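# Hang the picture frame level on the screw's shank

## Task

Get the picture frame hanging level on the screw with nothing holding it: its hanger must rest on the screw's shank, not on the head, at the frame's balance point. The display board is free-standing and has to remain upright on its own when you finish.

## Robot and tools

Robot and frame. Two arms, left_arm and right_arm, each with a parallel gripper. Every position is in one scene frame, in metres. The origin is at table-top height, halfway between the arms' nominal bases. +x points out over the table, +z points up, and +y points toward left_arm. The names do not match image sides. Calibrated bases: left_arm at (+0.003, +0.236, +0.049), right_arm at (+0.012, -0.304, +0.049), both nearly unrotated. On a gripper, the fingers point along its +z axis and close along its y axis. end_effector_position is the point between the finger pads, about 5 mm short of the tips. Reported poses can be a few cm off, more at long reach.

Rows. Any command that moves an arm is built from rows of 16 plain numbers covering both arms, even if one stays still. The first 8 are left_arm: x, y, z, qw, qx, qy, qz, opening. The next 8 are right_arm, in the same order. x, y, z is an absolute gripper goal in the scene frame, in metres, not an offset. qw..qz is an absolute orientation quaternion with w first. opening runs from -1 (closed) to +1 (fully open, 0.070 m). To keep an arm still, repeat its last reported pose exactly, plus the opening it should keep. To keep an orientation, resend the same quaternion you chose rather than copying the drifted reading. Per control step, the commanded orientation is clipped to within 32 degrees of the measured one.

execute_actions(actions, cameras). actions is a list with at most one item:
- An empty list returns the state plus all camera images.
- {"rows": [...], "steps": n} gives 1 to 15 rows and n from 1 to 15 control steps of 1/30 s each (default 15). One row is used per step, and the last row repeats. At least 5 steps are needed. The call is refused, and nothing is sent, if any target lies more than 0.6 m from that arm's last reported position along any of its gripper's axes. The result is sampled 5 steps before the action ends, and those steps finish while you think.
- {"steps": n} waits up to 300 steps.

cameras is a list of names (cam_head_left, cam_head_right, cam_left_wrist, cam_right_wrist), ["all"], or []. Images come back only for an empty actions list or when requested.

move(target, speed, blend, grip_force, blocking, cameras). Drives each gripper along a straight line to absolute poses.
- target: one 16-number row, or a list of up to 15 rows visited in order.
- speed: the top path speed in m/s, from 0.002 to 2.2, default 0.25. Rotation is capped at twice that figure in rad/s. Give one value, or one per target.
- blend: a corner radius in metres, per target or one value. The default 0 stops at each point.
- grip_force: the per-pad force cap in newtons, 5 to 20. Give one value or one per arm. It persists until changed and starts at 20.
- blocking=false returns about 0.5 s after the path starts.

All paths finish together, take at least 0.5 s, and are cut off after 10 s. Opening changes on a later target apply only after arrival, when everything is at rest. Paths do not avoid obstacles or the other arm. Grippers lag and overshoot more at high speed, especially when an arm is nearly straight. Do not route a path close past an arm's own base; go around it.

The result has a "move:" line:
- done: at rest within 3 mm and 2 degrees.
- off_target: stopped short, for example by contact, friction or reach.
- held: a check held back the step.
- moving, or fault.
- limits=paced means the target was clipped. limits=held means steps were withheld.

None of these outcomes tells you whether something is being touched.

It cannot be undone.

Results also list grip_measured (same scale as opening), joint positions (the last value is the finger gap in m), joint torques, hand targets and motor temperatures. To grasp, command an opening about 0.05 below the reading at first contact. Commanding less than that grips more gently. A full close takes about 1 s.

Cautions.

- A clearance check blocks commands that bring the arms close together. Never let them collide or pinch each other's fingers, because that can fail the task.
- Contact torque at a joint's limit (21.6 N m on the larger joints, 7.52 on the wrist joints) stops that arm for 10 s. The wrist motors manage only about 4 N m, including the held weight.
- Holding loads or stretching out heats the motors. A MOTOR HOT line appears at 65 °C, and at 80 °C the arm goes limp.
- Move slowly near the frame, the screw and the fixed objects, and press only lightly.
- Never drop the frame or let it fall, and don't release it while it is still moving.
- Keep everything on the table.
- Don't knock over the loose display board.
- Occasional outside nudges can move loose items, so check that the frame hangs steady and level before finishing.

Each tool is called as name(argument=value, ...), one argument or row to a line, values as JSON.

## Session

execute_actions(
  actions=[],
)

Scene clock: 0.00 s of 4500.00 s.
left_arm: end_effector_position=(+0.4202, +0.3387, +0.3327) grip_measured=+0.98 end_effector_quat_wxyz=(+0.569, -0.093, +0.773, -0.263) | right_arm: end_effector_position=(+0.0592, +0.1070, +0.2848) grip_measured=+0.98 end_effector_quat_wxyz=(-0.315, +0.854, -0.247, -0.332)
Joint positions: left_arm=[0.682 1.54 -1.063 -1.578 0.957 1.346 0.069] | right_arm=[1.098 1.584 -1.251 0.984 0.989 -1.935 0.069]
Joint torques (N m): no reading
Motor temperatures (°C): left_arm=[30 31 32 31 35 29] | right_arm=[29 30 32 34 37 31]
Hand target: left_arm +0.4202, +0.3387, +0.3327; +0.569, -0.093, +0.773, -0.263 | right_arm +0.0592, +0.1070, +0.2848; -0.315, +0.854, -0.247, -0.332
camera_calibration:
cam_left_wrist: T_world_to_cam=[[-0.138711, -0.855812, 0.498343, 0.185923], [-0.79869, -0.200849, -0.567233, 0.592911], [0.585536, -0.476703, -0.655668, 0.255234], [0, 0, 0, 1]] pos_world=[0.349893, 0.399872, 0.411014]
cam_right_wrist: T_world_to_cam=[[0.659904, 0.664249, 0.35114, -0.209496], [0.748492, -0.621906, -0.230199, 0.0814699], [0.0654668, 0.414735, -0.907584, 0.328533], [0, 0, 0, 1]] pos_world=[0.0557595, 0.0535699, 0.390488]

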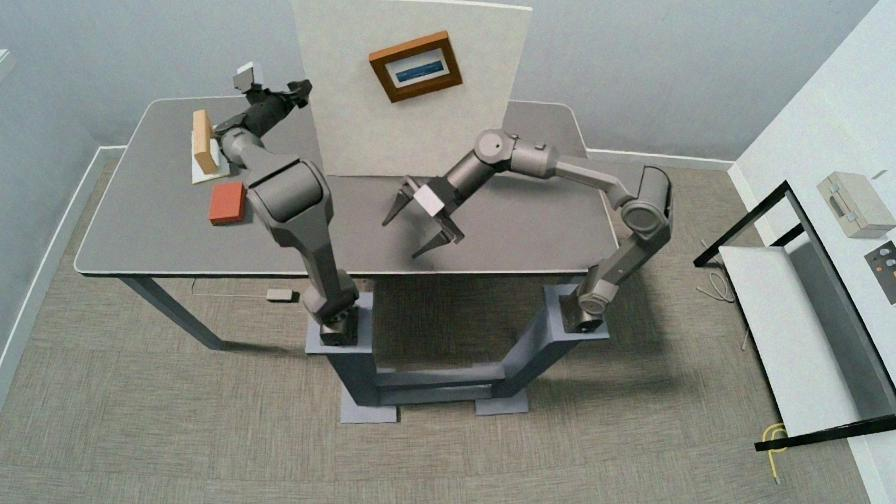

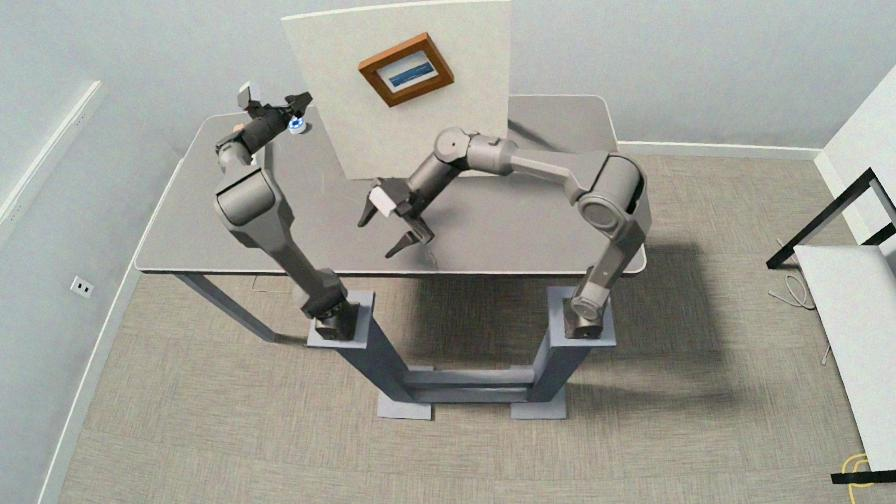

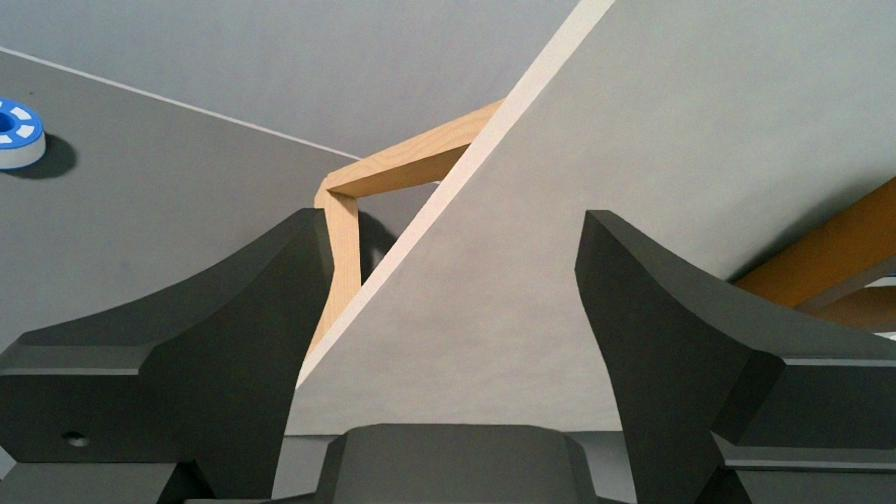

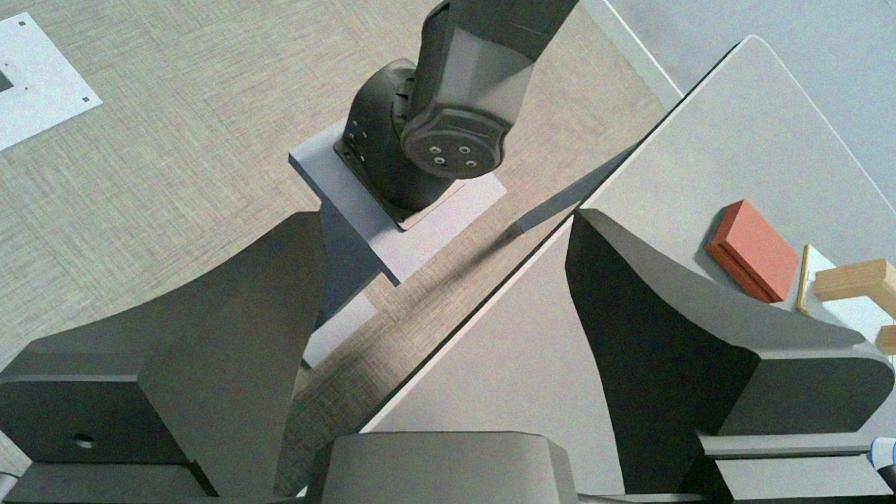

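zoom_image(
  camera="cam_head_left",
  region=[355, 15, 475, 115],
)

zoom_image(
  camera="cam_head_right",
  region=[345, 15, 465, 115],
)

zoom_image(
  camera="cam_head_left",
  region=[280, 0, 550, 190],
)

zoom_image(
  camera="cam_head_right",
  region=[270, 0, 540, 190],
)

Scaled by 4.200 from the camera's 896x504 image, which has a finer 1280x720 frame.

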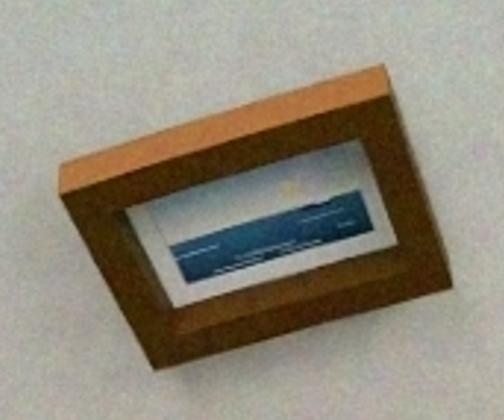

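Scaled by 4.200 from the camera's 896x504 image, which has a finer 1280x720 frame.

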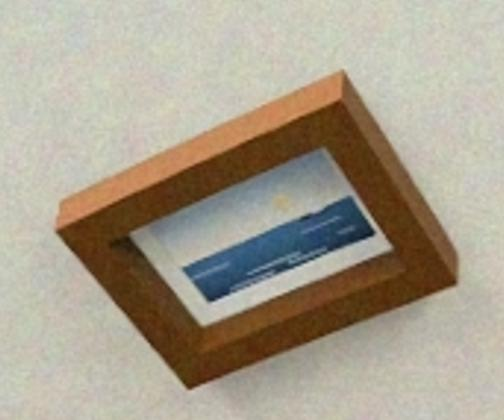

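Scaled by 1.867 from the camera's 896x504 image, which has a finer 1280x720 frame.

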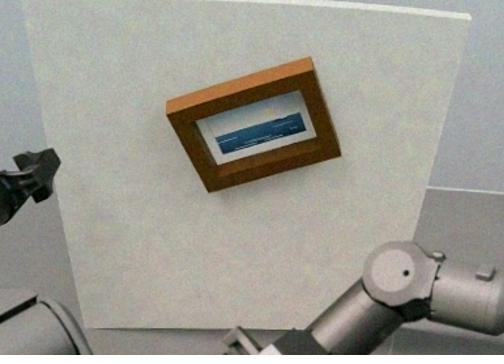

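Scaled by 1.867 from the camera's 896x504 image, which has a finer 1280x720 frame.

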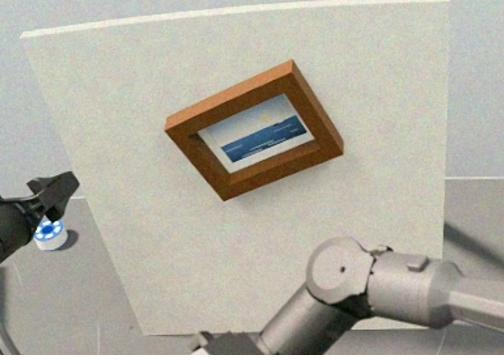

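move(
  target=[
    [0.33,0.32,0.36,0.569,-0.093,0.773,-0.263,0.98,0.2,-0.1,0.5,0.25,-0.55,0.70,0.35,0.98],
    [0.30,0.16,0.32,0.4637,0.5035,0.5496,0.4787,0.6,0.408,0.02,0.535,0.5024,-0.1281,0.8362,0.1755,0.98],
  ],
  speed=[0.4,0.4],
  blend=[0.05,0],
  cameras=["cam_right_wrist","cam_head_left","cam_head_right","cam_left_wrist"],
)

Scene clock: 9.47 s of 4500.00 s.
left_arm: end_effector_position=(+0.3004, +0.1603, +0.3201) grip_measured=+0.60 end_effector_quat_wxyz=(+0.557, +0.507, +0.488, +0.441) | right_arm: end_effector_position=(+0.4080, +0.0198, +0.5342) grip_measured=+0.98 end_effector_quat_wxyz=(+0.539, -0.129, +0.809, +0.196)
Joint positions: left_arm=[-0.536 0.921 -0.329 -0.717 -0.645 2.088 0.056] | right_arm=[0.829 2.019 -2.768 -0.299 1.216 0.403 0.069]
Joint torques (N m): left_arm=[-0.75 -0.79 -2.45 0.09 -1.27 -0.08] | right_arm=[-0.47 -8.84 -2.72 -0.21 0.06 -0.13]
Hand target: left_arm +0.3004, +0.1603, +0.3198; +0.557, +0.507, +0.488, +0.441 | right_arm +0.4078, +0.0197, +0.5345; +0.539, -0.129, +0.809, +0.197
Off the commanded pose: left_arm 0.000 m, 14 deg | right_arm 0.001 m, 6 deg.
joint sent to its limit (left arm) — joint 6 (wrist roll), upper limit.
joint sent to its limit (right arm) — joint 5 (wrist pitch), upper limit.
Kept back: nothing.
move: off_target (left_arm, right_arm); target 2's new opening was sent with left_arm's hand 0.001 m and 14 deg from that target
camera_calibration:
cam_left_wrist: T_world_to_cam=[[0.0217923, -0.0889379, -0.995799, 0.330024], [-0.443424, 0.891847, -0.0893576, 0.0195042], [0.896047, 0.443508, -0.0200017, -0.212125], [0, 0, 0, 1]] pos_world=[0.191531, 0.106036, 0.326138]
cam_right_wrist: T_world_to_cam=[[0.396497, -0.893517, -0.210755, -0.0308252], [-0.822108, -0.243412, -0.514673, 0.608914], [0.408569, 0.37733, -0.83108, 0.388151], [0, 0, 0, 1]] pos_world=[0.354229, -0.0257865, 0.62948]

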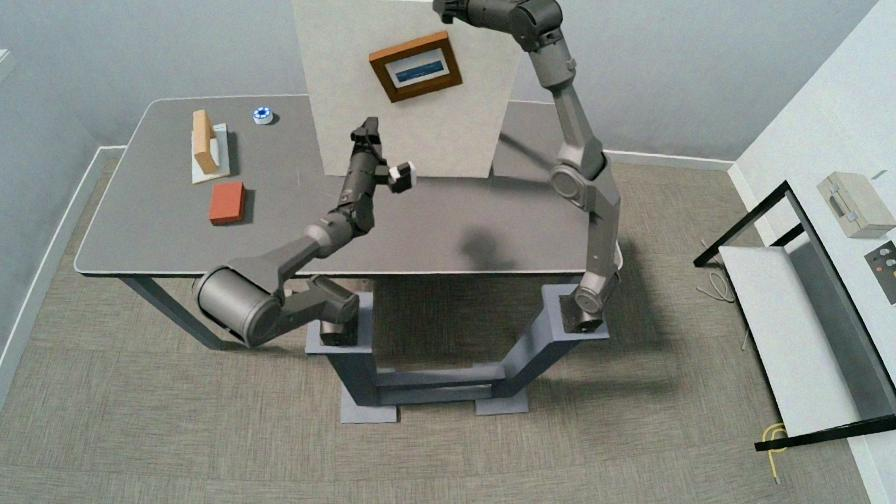

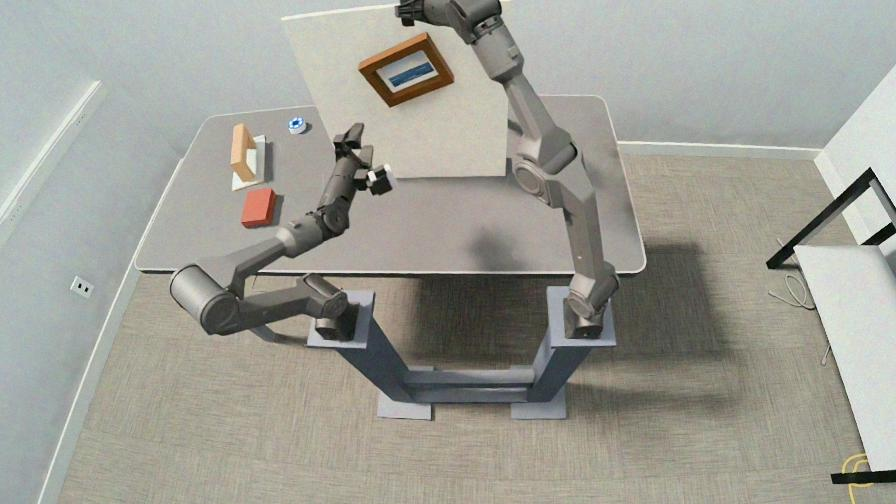

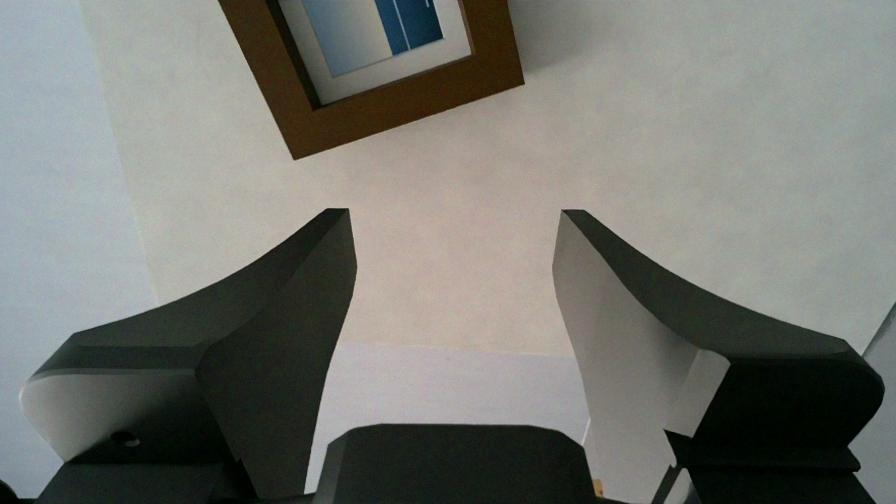

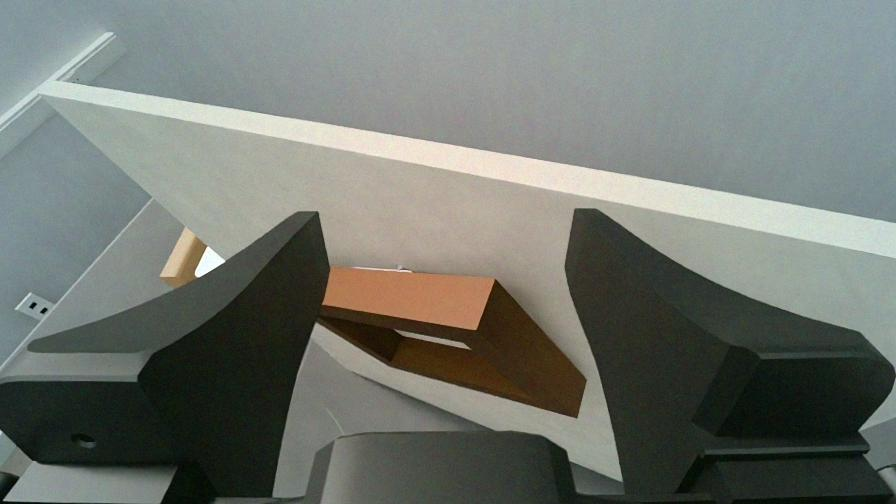

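zoom_image(
  camera="cam_right_wrist",
  region=[310, 235, 520, 353],
)

zoom_image(
  camera="cam_right_wrist",
  region=[340, 250, 430, 301],
)

zoom_image(
  camera="cam_left_wrist",
  region=[200, 0, 560, 180],
)

Scaled by 2.400 from the camera's 896x504 image, which has a finer 1280x720 frame.

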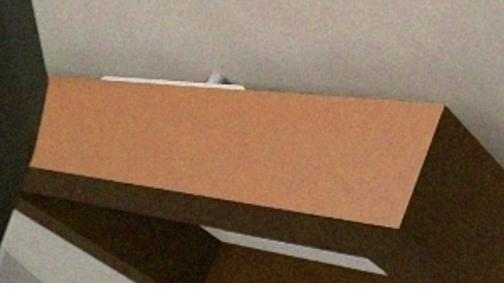

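Scaled by 5.600 from the camera's 896x504 image, which has a finer 1280x720 frame.

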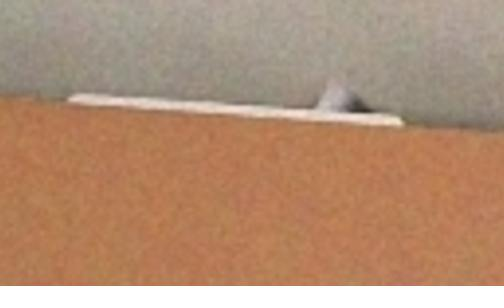

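Scaled by 1.400 from the camera's 896x504 image, which has a finer 1280x720 frame.

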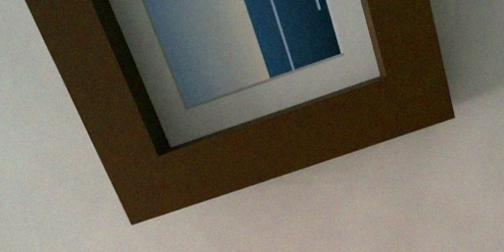

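move(
  target=[
    [0.28,0.08,0.32,0.3816,-0.6097,0.3991,-0.5686,0.2,0.408,0.02,0.535,0.539,-0.129,0.809,0.196,0.98],
    [0.37,0.0543,0.3333,0.3816,-0.6097,0.3991,-0.5686,0.2,0.408,0.02,0.535,0.539,-0.129,0.809,0.196,0.98],
  ],
  speed=[0.5,0.25],
  blend=[0.03,0],
  cameras=["cam_left_wrist","cam_head_left"],
)

zoom_image(
  camera="cam_left_wrist",
  region=[200, 0, 660, 280],
)

Scene clock: 18.27 s of 4500.00 s.
left_arm: end_effector_position=(+0.3703, +0.0539, +0.3324) grip_measured=+0.20 end_effector_quat_wxyz=(-0.362, +0.663, -0.332, +0.564) | right_arm: end_effector_position=(+0.4079, +0.0197, +0.5350) grip_measured=+0.98 end_effector_quat_wxyz=(+0.540, -0.129, +0.808, +0.197)
Joint positions: left_arm=[-0.945 1.516 -0.928 1.739 1.074 2.088 0.042] | right_arm=[0.829 2.02 -2.772 -0.299 1.216 0.402 0.069]
Joint torques (N m): left_arm=[-0.87 -6.29 -2.24 0.61 0.69 0] | right_arm=[0.73 -6.88 -3.7 -0.42 0.1 -0.13]
Hand target: left_arm +0.3698, +0.0542, +0.3331; -0.362, +0.663, -0.331, +0.565 | right_arm +0.4079, +0.0199, +0.5349; +0.540, -0.129, +0.808, +0.196
Off the commanded pose: left_arm 0.001 m, 10 deg | right_arm 0.000 m, 0 deg.
joint read past its limit (left arm) — joint 4 (forearm roll), upper limit.
joint sent to its limit (left arm) — joint 4 (forearm roll), upper limit; joint 6 (wrist roll), upper limit.
joint sent to its limit (right arm) — joint 5 (wrist pitch), upper limit.
Kept back: nothing.
move: off_target (left_arm)
camera_calibration:
cam_left_wrist: T_world_to_cam=[[0.055801, 0.51, 0.858363, -0.329889], [-0.435759, -0.761064, 0.480517, 0.0432146], [0.898332, -0.400852, 0.179769, -0.249117], [0, 0, 0, 1]] pos_world=[0.261029, 0.101273, 0.307183]
Images, in order (width x height): cam_head_left 896x504, cam_left_wrist 896x504.

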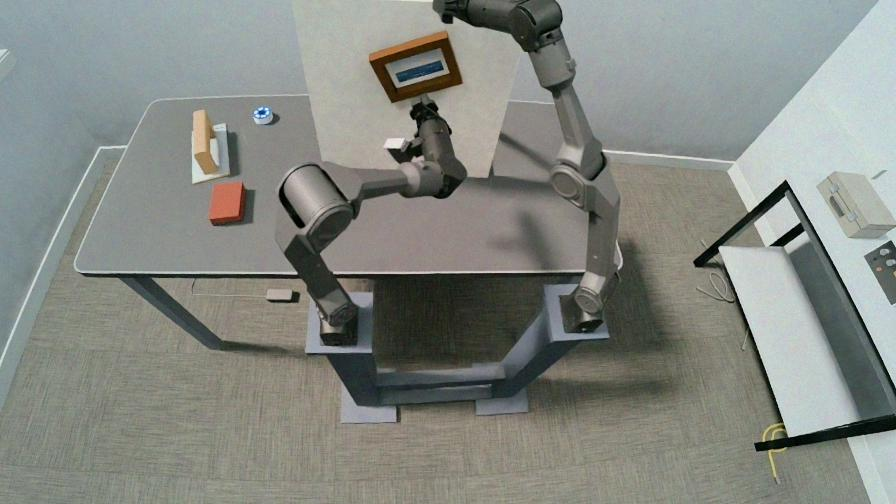

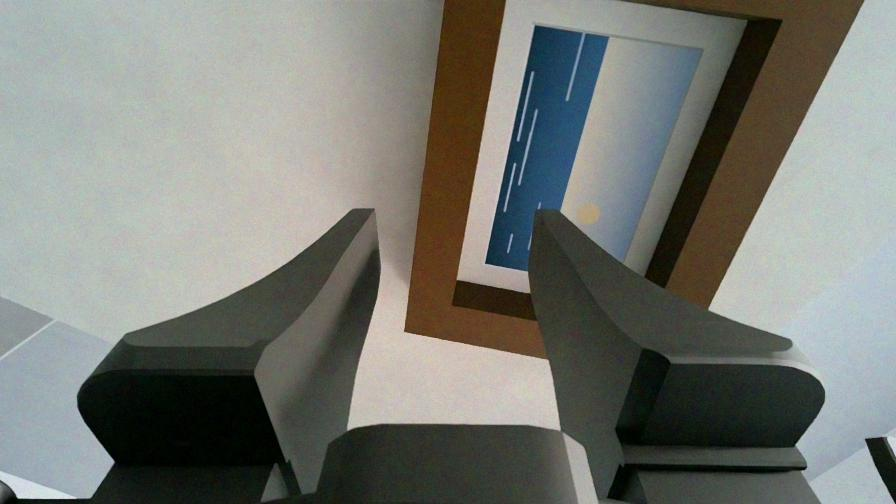

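Scaled by 1.096 from the camera's 896x504 image, which has a finer 1280x720 frame.

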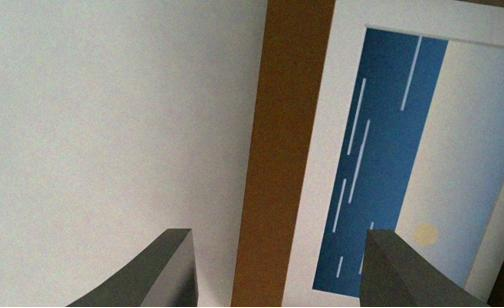

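move(
  target=[
    [0.33,0.0543,0.3333,0.5686,0.3991,0.6097,0.3816,0.2,0.408,0.02,0.535,0.539,-0.129,0.809,0.196,0.98],
    [0.38,0.0543,0.3333,0.5686,0.3991,0.6097,0.3816,0.2,0.408,0.02,0.535,0.539,-0.129,0.809,0.196,0.98],
  ],
  speed=[0.5,0.25],
  cameras=["cam_left_wrist","cam_right_wrist"],
)

Scene clock: 22.77 s of 4500.00 s.
left_arm: end_effector_position=(+0.3804, +0.0540, +0.3328) grip_measured=+0.20 end_effector_quat_wxyz=(+0.536, +0.403, +0.639, +0.378) | right_arm: end_effector_position=(+0.4079, +0.0197, +0.5350) grip_measured=+0.98 end_effector_quat_wxyz=(+0.540, -0.129, +0.808, +0.197)
Joint positions: left_arm=[-0.883 1.49 -0.94 1.738 0.946 -0.866 0.042] | right_arm=[0.829 2.02 -2.772 -0.299 1.216 0.402 0.069]
Joint torques (N m): left_arm=[-0.7 -6.15 -2.32 0.7 0.65 -0.19] | right_arm=[0.69 -7.35 -3.28 -0.42 0.1 -0.1]
Hand target: left_arm +0.3799, +0.0542, +0.3335; +0.537, +0.402, +0.639, +0.378 | right_arm +0.4079, +0.0199, +0.5349; +0.540, -0.129, +0.808, +0.196
Off the commanded pose: left_arm 0.001 m, 5 deg | right_arm 0.000 m, 0 deg.
joint sent to its limit (left arm) — joint 4 (forearm roll), upper limit.
joint sent to its limit (right arm) — joint 5 (wrist pitch), upper limit.
Kept back: nothing.
move: off_target (left_arm)
camera_calibration:
cam_left_wrist: T_world_to_cam=[[-0.0876757, -0.378991, -0.921238, 0.363956], [-0.638334, 0.731349, -0.24012, 0.283821], [0.76475, 0.567005, -0.306044, -0.0979285], [0, 0, 0, 1]] pos_world=[0.287974, -0.0141105, 0.373471]
cam_right_wrist: T_world_to_cam=[[0.397175, -0.893167, -0.210963, -0.0309467], [-0.820921, -0.242991, -0.516763, 0.609819], [0.410294, 0.378429, -0.829729, 0.38745], [0, 0, 0, 1]] pos_world=[0.353936, -0.0260825, 0.630082]
Images, in order (width x height): cam_left_wrist 896x504, cam_right_wrist 896x504.

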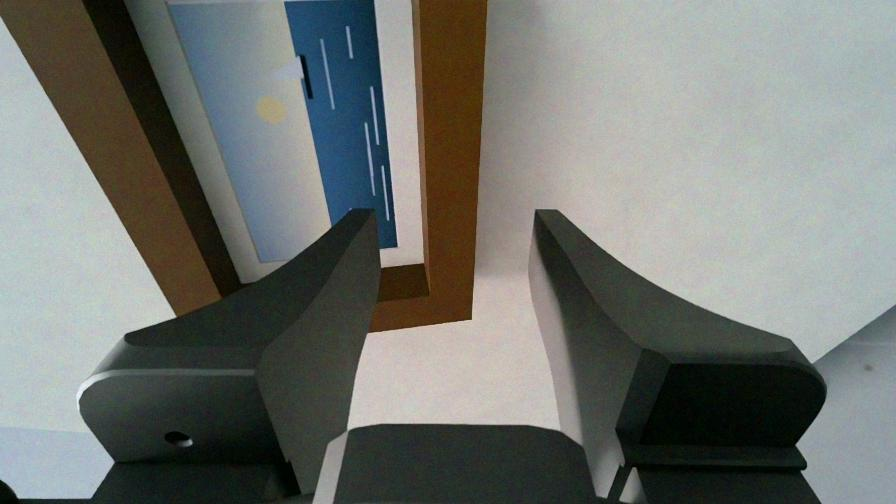

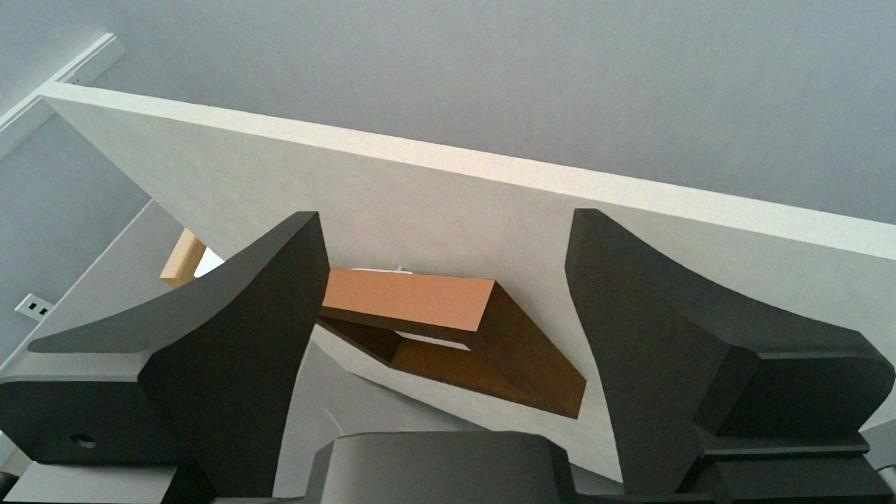

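move(
  target=[0.425,0.045,0.3380,0.5686,0.3991,0.6097,0.3816,0.2,0.408,0.02,0.535,0.539,-0.129,0.809,0.196,0.98],
  speed=0.12,
  cameras=["cam_left_wrist"],
)

Scene clock: 24.43 s of 4500.00 s.
left_arm: end_effector_position=(+0.4255, +0.0448, +0.3382) grip_measured=+0.20 end_effector_quat_wxyz=(+0.532, +0.403, +0.643, +0.375) | right_arm: end_effector_position=(+0.4079, +0.0197, +0.5350) grip_measured=+0.98 end_effector_quat_wxyz=(+0.540, -0.129, +0.808, +0.197)
Joint positions: left_arm=[-0.781 1.608 -1.108 1.738 0.844 -0.814 0.042] | right_arm=[0.829 2.02 -2.772 -0.299 1.216 0.402 0.069]
Joint torques (N m): left_arm=[-0.28 -7 -2.07 0.55 0.59 -0.18] | right_arm=[0.67 -7.44 -3.28 -0.41 0.1 -0.09]
Hand target: left_arm +0.4249, +0.0449, +0.3382; +0.532, +0.404, +0.643, +0.375 | right_arm +0.4079, +0.0199, +0.5349; +0.540, -0.129, +0.808, +0.196
Off the commanded pose: left_arm 0.001 m, 6 deg | right_arm 0.000 m, 0 deg.
joint sent to its limit (left arm) — joint 4 (forearm roll), upper limit.
joint sent to its limit (right arm) — joint 5 (wrist pitch), upper limit.
Kept back: nothing.
move: off_target (left_arm)
camera_calibration:
cam_left_wrist: T_world_to_cam=[[-0.0976508, -0.380895, -0.919447, 0.37309], [-0.643419, 0.728983, -0.233657, 0.320698], [0.75926, 0.568773, -0.316261, -0.119845], [0, 0, 0, 1]] pos_world=[0.33377, -0.0235102, 0.380067]
Images, in order (width x height): cam_left_wrist 896x504.

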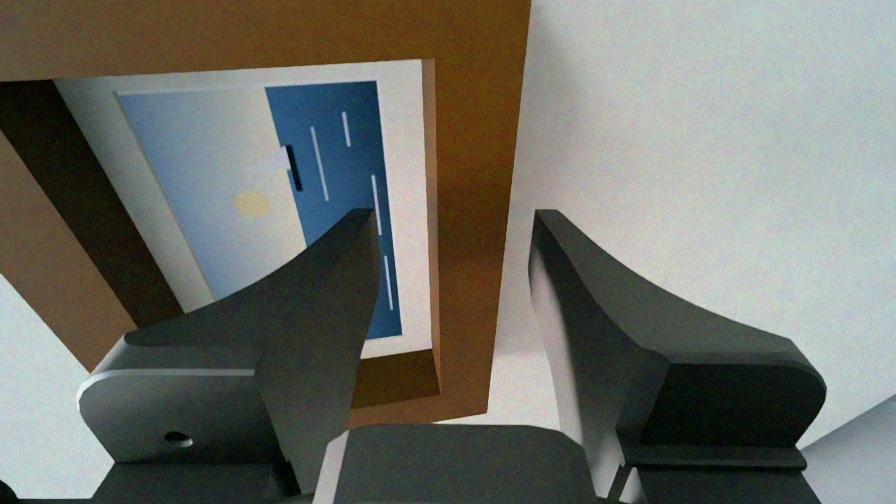

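move(
  target=[
    [0.439,0.0435,0.3345,0.532,0.404,0.643,0.375,0.2,0.408,0.02,0.535,0.539,-0.129,0.809,0.196,0.98],
    [0.439,0.0435,0.3345,0.532,0.404,0.643,0.375,-0.35,0.408,0.02,0.535,0.539,-0.129,0.809,0.196,0.98],
  ],
  speed=0.08,
  grip_force=[10,20],
  cameras=["cam_left_wrist","cam_right_wrist"],
)

zoom_image(
  camera="cam_right_wrist",
  region=[310, 235, 520, 353],
)

Scene clock: 26.53 s of 4500.00 s.
left_arm: end_effector_position=(+0.4390, +0.0434, +0.3347) grip_measured=-0.35 end_effector_quat_wxyz=(+0.528, +0.404, +0.646, +0.374) | right_arm: end_effector_position=(+0.4079, +0.0197, +0.5350) grip_measured=+0.98 end_effector_quat_wxyz=(+0.540, -0.129, +0.808, +0.197)
Joint positions: left_arm=[-0.753 1.648 -1.151 1.738 0.817 -0.807 0.023] | right_arm=[0.829 2.02 -2.772 -0.299 1.216 0.402 0.069]
Joint torques (N m): left_arm=[-0.15 -6.75 -2.65 0.65 0.73 -0.01] | right_arm=[0.67 -7.44 -3.2 -0.4 0.11 -0.08]
Hand target: left_arm +0.4390, +0.0434, +0.3346; +0.528, +0.404, +0.646, +0.374 | right_arm +0.4079, +0.0199, +0.5349; +0.540, -0.129, +0.808, +0.196
Off the commanded pose: left_arm 0.000 m, 1 deg | right_arm 0.000 m, 0 deg.
joint sent to its limit (left arm) — joint 4 (forearm roll), upper limit.
joint sent to its limit (right arm) — joint 5 (wrist pitch), upper limit.
Kept back: nothing.
grip_force (N): 10, 20
move: done
camera_calibration:
cam_left_wrist: T_world_to_cam=[[-0.104921, -0.381417, -0.918429, 0.373597], [-0.647419, 0.727216, -0.228047, 0.329556], [0.754877, 0.570682, -0.323237, -0.126256], [0, 0, 0, 1]] pos_world=[0.347867, -0.0251098, 0.377466]
cam_right_wrist: T_world_to_cam=[[0.397175, -0.893167, -0.210963, -0.0309467], [-0.820921, -0.242991, -0.516763, 0.609819], [0.410294, 0.378429, -0.829729, 0.38745], [0, 0, 0, 1]] pos_world=[0.353936, -0.0260825, 0.630082]
Images, in order (width x height): cam_left_wrist 896x504, cam_right_wrist 896x504.

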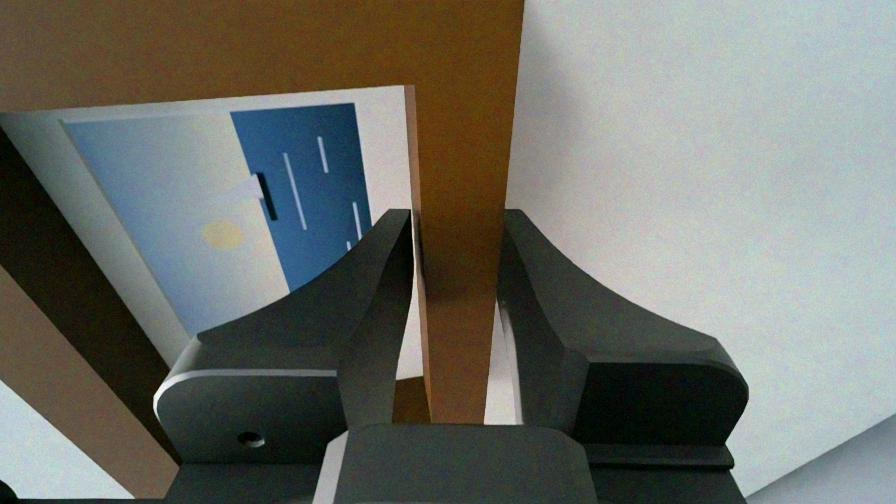

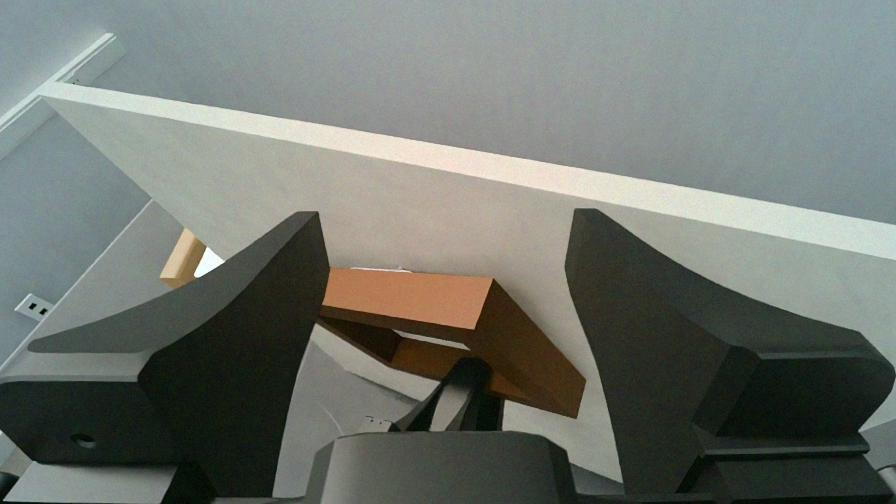

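Scaled by 2.400 from the camera's 896x504 image, which has a finer 1280x720 frame.

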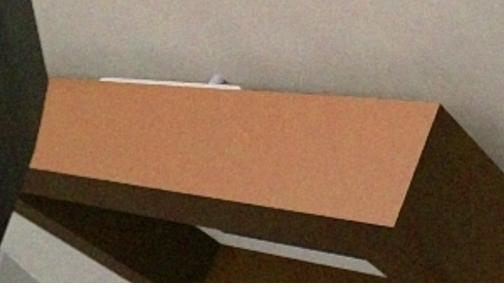

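move(
  target=[0.439,0.0434,0.3347,0.528,0.404,0.646,0.374,-0.55,0.408,0.02,0.535,0.539,-0.129,0.809,0.196,0.98],
  speed=0.08,
  grip_force=[14,20],
  cameras=["cam_left_wrist","cam_right_wrist"],
)

zoom_image(
  camera="cam_right_wrist",
  region=[310, 235, 520, 353],
)

Scene clock: 27.50 s of 4500.00 s.
left_arm: end_effector_position=(+0.4390, +0.0435, +0.3346) grip_measured=-0.39 end_effector_quat_wxyz=(+0.528, +0.404, +0.646, +0.374) | right_arm: end_effector_position=(+0.4079, +0.0197, +0.5350) grip_measured=+0.98 end_effector_quat_wxyz=(+0.540, -0.129, +0.808, +0.197)
Joint positions: left_arm=[-0.753 1.648 -1.151 1.737 0.817 -0.806 0.021] | right_arm=[0.829 2.02 -2.772 -0.299 1.216 0.402 0.069]
Joint torques (N m): left_arm=[-0.29 -7.25 -3.84 0.72 0.6 0.04] | right_arm=[0.7 -7.49 -3.14 -0.4 0.1 -0.07]
Hand target: left_arm +0.4390, +0.0434, +0.3347; +0.528, +0.404, +0.646, +0.374 | right_arm +0.4079, +0.0199, +0.5349; +0.540, -0.129, +0.808, +0.196
Off the commanded pose: left_arm 0.000 m, 0 deg | right_arm 0.000 m, 0 deg.
joint sent to its limit (right arm) — joint 5 (wrist pitch), upper limit.
Kept back: nothing.
grip_force (N): 14, 20
move: done
camera_calibration:
cam_left_wrist: T_world_to_cam=[[-0.10538, -0.381182, -0.918474, 0.373688], [-0.647727, 0.727128, -0.227454, 0.329414], [0.75455, 0.570951, -0.323527, -0.126058], [0, 0, 0, 1]] pos_world=[0.347866, -0.0251097, 0.377366]
cam_right_wrist: T_world_to_cam=[[0.397175, -0.893167, -0.210963, -0.0309467], [-0.820921, -0.242991, -0.516763, 0.609819], [0.410294, 0.378429, -0.829729, 0.38745], [0, 0, 0, 1]] pos_world=[0.353936, -0.0260825, 0.630082]
Images, in order (width x height): cam_left_wrist 896x504, cam_right_wrist 896x504.

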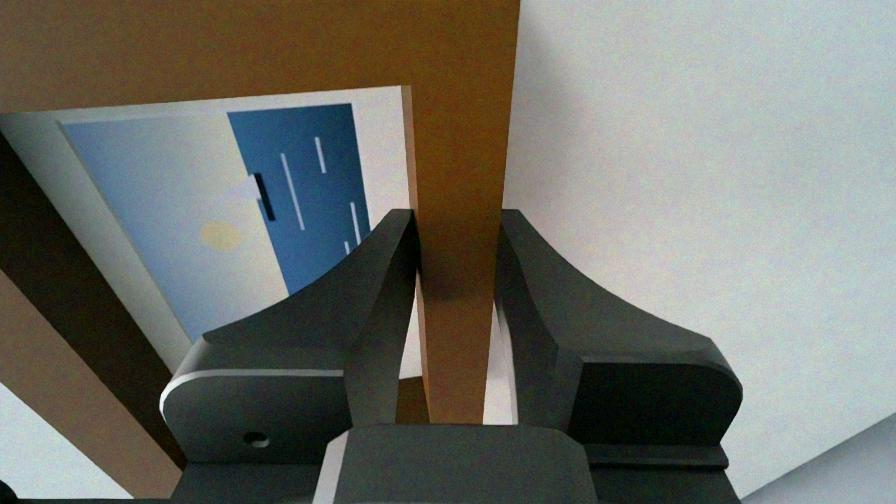

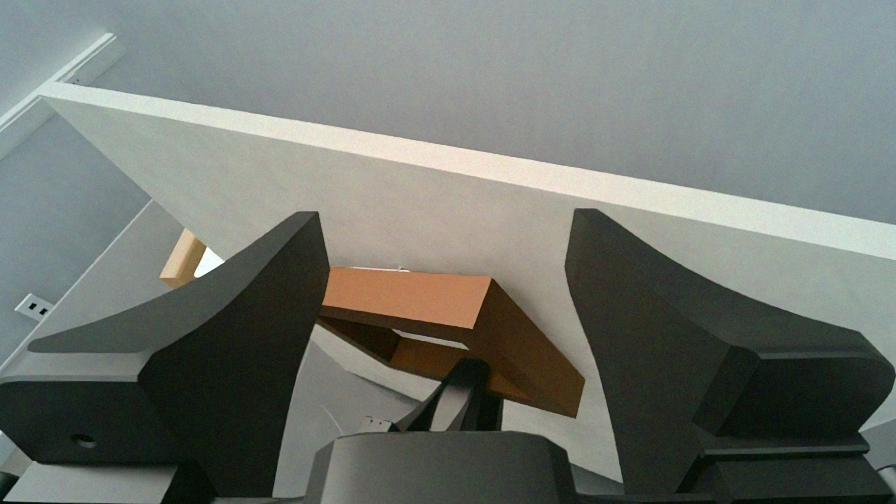

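Scaled by 2.400 from the camera's 896x504 image, which has a finer 1280x720 frame.

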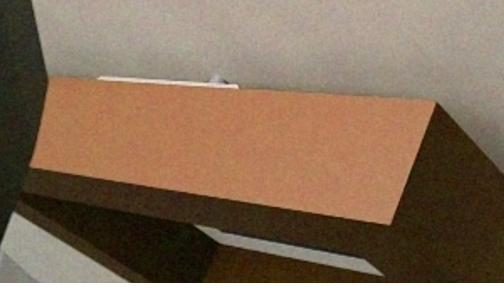

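move(
  target=[
    [0.439,0.0434,0.3497,0.528,0.404,0.646,0.374,-0.55,0.408,0.02,0.535,0.539,-0.129,0.809,0.196,0.98],
    [0.39,0.0334,0.3597,0.5686,0.3991,0.6097,0.3816,-0.55,0.36,-0.10,0.53,0.47,0.05,0.82,0.30,0.98],
    [0.35,-0.055,0.363,0.6077,0.6529,0.3349,0.3013,-0.55,0.37,-0.235,0.425,0.248,0.314,0.715,0.574,0.98],
  ],
  speed=[0.06,0.2,0.3],
  blend=[0.003,0.02,0],
  cameras=["cam_right_wrist","cam_head_right"],
)

zoom_image(
  camera="cam_right_wrist",
  region=[300, 270, 430, 390],
)

Scene clock: 31.87 s of 4500.00 s.
left_arm: end_effector_position=(+0.3500, -0.0552, +0.3628) grip_measured=-0.45 end_effector_quat_wxyz=(+0.552, +0.692, +0.366, +0.287) | right_arm: end_effector_position=(+0.3701, -0.2350, +0.4242) grip_measured=+0.98 end_effector_quat_wxyz=(+0.247, +0.314, +0.715, +0.574)
Joint positions: left_arm=[-0.78 1.403 -1.054 1.739 0.179 -0.22 0.019] | right_arm=[-0.35 1.308 -1.207 1.333 1.133 0.099 0.069]
Joint torques (N m): left_arm=[0.23 -7.37 -4.8 0.34 0.37 -0.08] | right_arm=[0.73 -4.64 -4.66 0.78 -0.23 0.07]
Hand target: left_arm +0.3499, -0.0550, +0.3633; +0.553, +0.691, +0.367, +0.287 | right_arm +0.3700, -0.2350, +0.4250; +0.248, +0.314, +0.715, +0.574
Off the commanded pose: left_arm 0.000 m, 9 deg | right_arm 0.001 m, 0 deg.
joint read past its limit (left arm) — joint 4 (forearm roll), upper limit.
joint sent to its limit (left arm) — joint 4 (forearm roll), upper limit.
Kept back: nothing.
grip_force (N): 14, 20
move: off_target (left_arm)
camera_calibration:
cam_right_wrist: T_world_to_cam=[[-0.199483, -0.121348, -0.972359, 0.458502], [-0.96792, 0.179099, 0.176221, 0.319264], [0.152764, 0.976319, -0.153182, 0.356254], [0, 0, 0, 1]] pos_world=[0.346062, -0.349359, 0.444139]
Images, in order (width x height): cam_head_right 896x504, cam_right_wrist 896x504.

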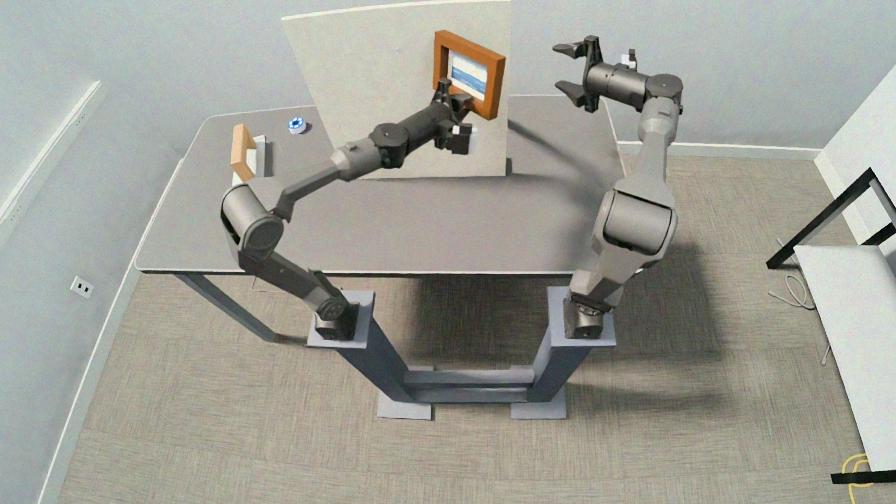

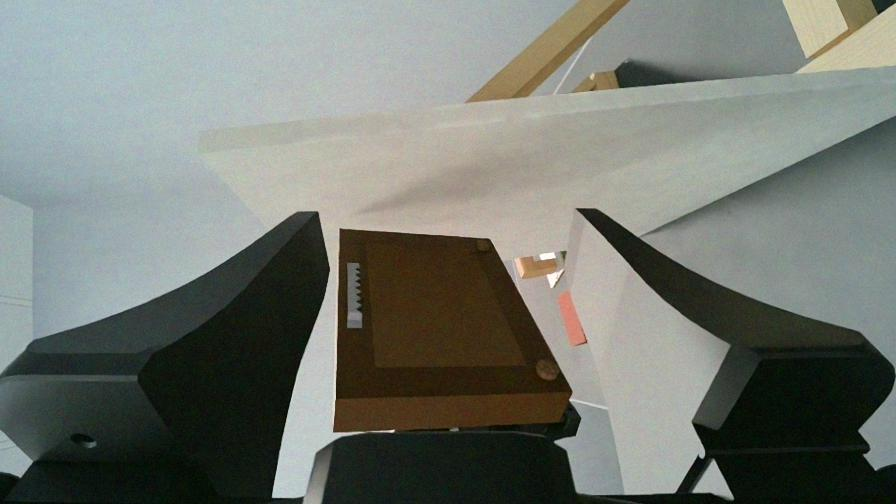

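Scaled by 3.877 from the camera's 896x504 image, which has a finer 1280x720 frame.

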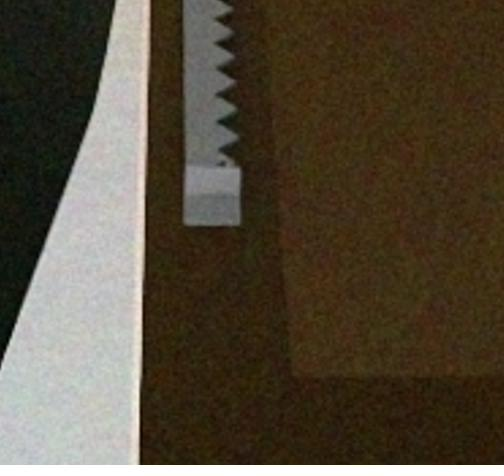

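zoom_image(
  camera="cam_right_wrist",
  region=[320, 250, 410, 340],
)

zoom_image(
  camera="cam_right_wrist",
  region=[320, 220, 590, 440],
)

zoom_image(
  camera="cam_head_right",
  region=[350, 20, 450, 80],
)

Scaled by 5.600 from the camera's 896x504 image, which has a finer 1280x720 frame.

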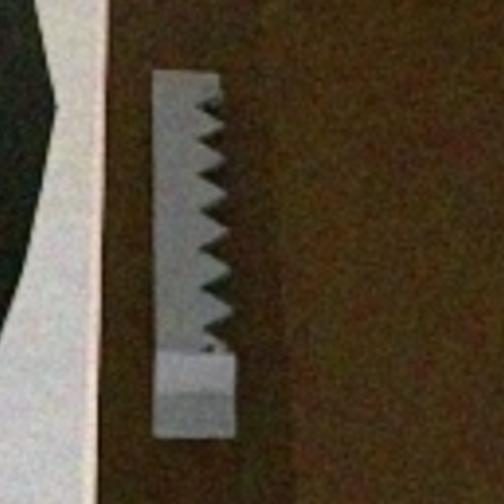

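Scaled by 1.867 from the camera's 896x504 image, which has a finer 1280x720 frame.

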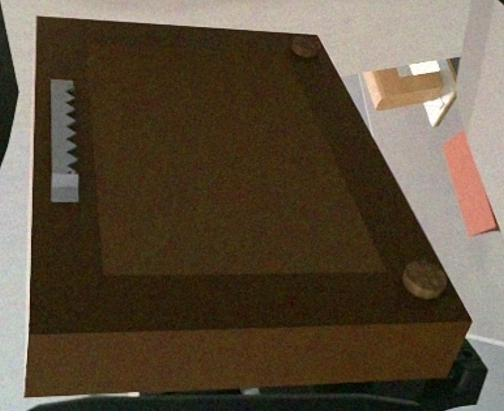

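Scaled by 5.040 from the camera's 896x504 image, which has a finer 1280x720 frame.

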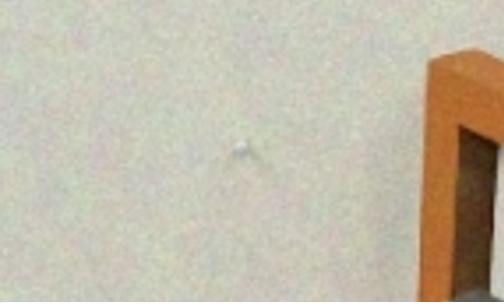

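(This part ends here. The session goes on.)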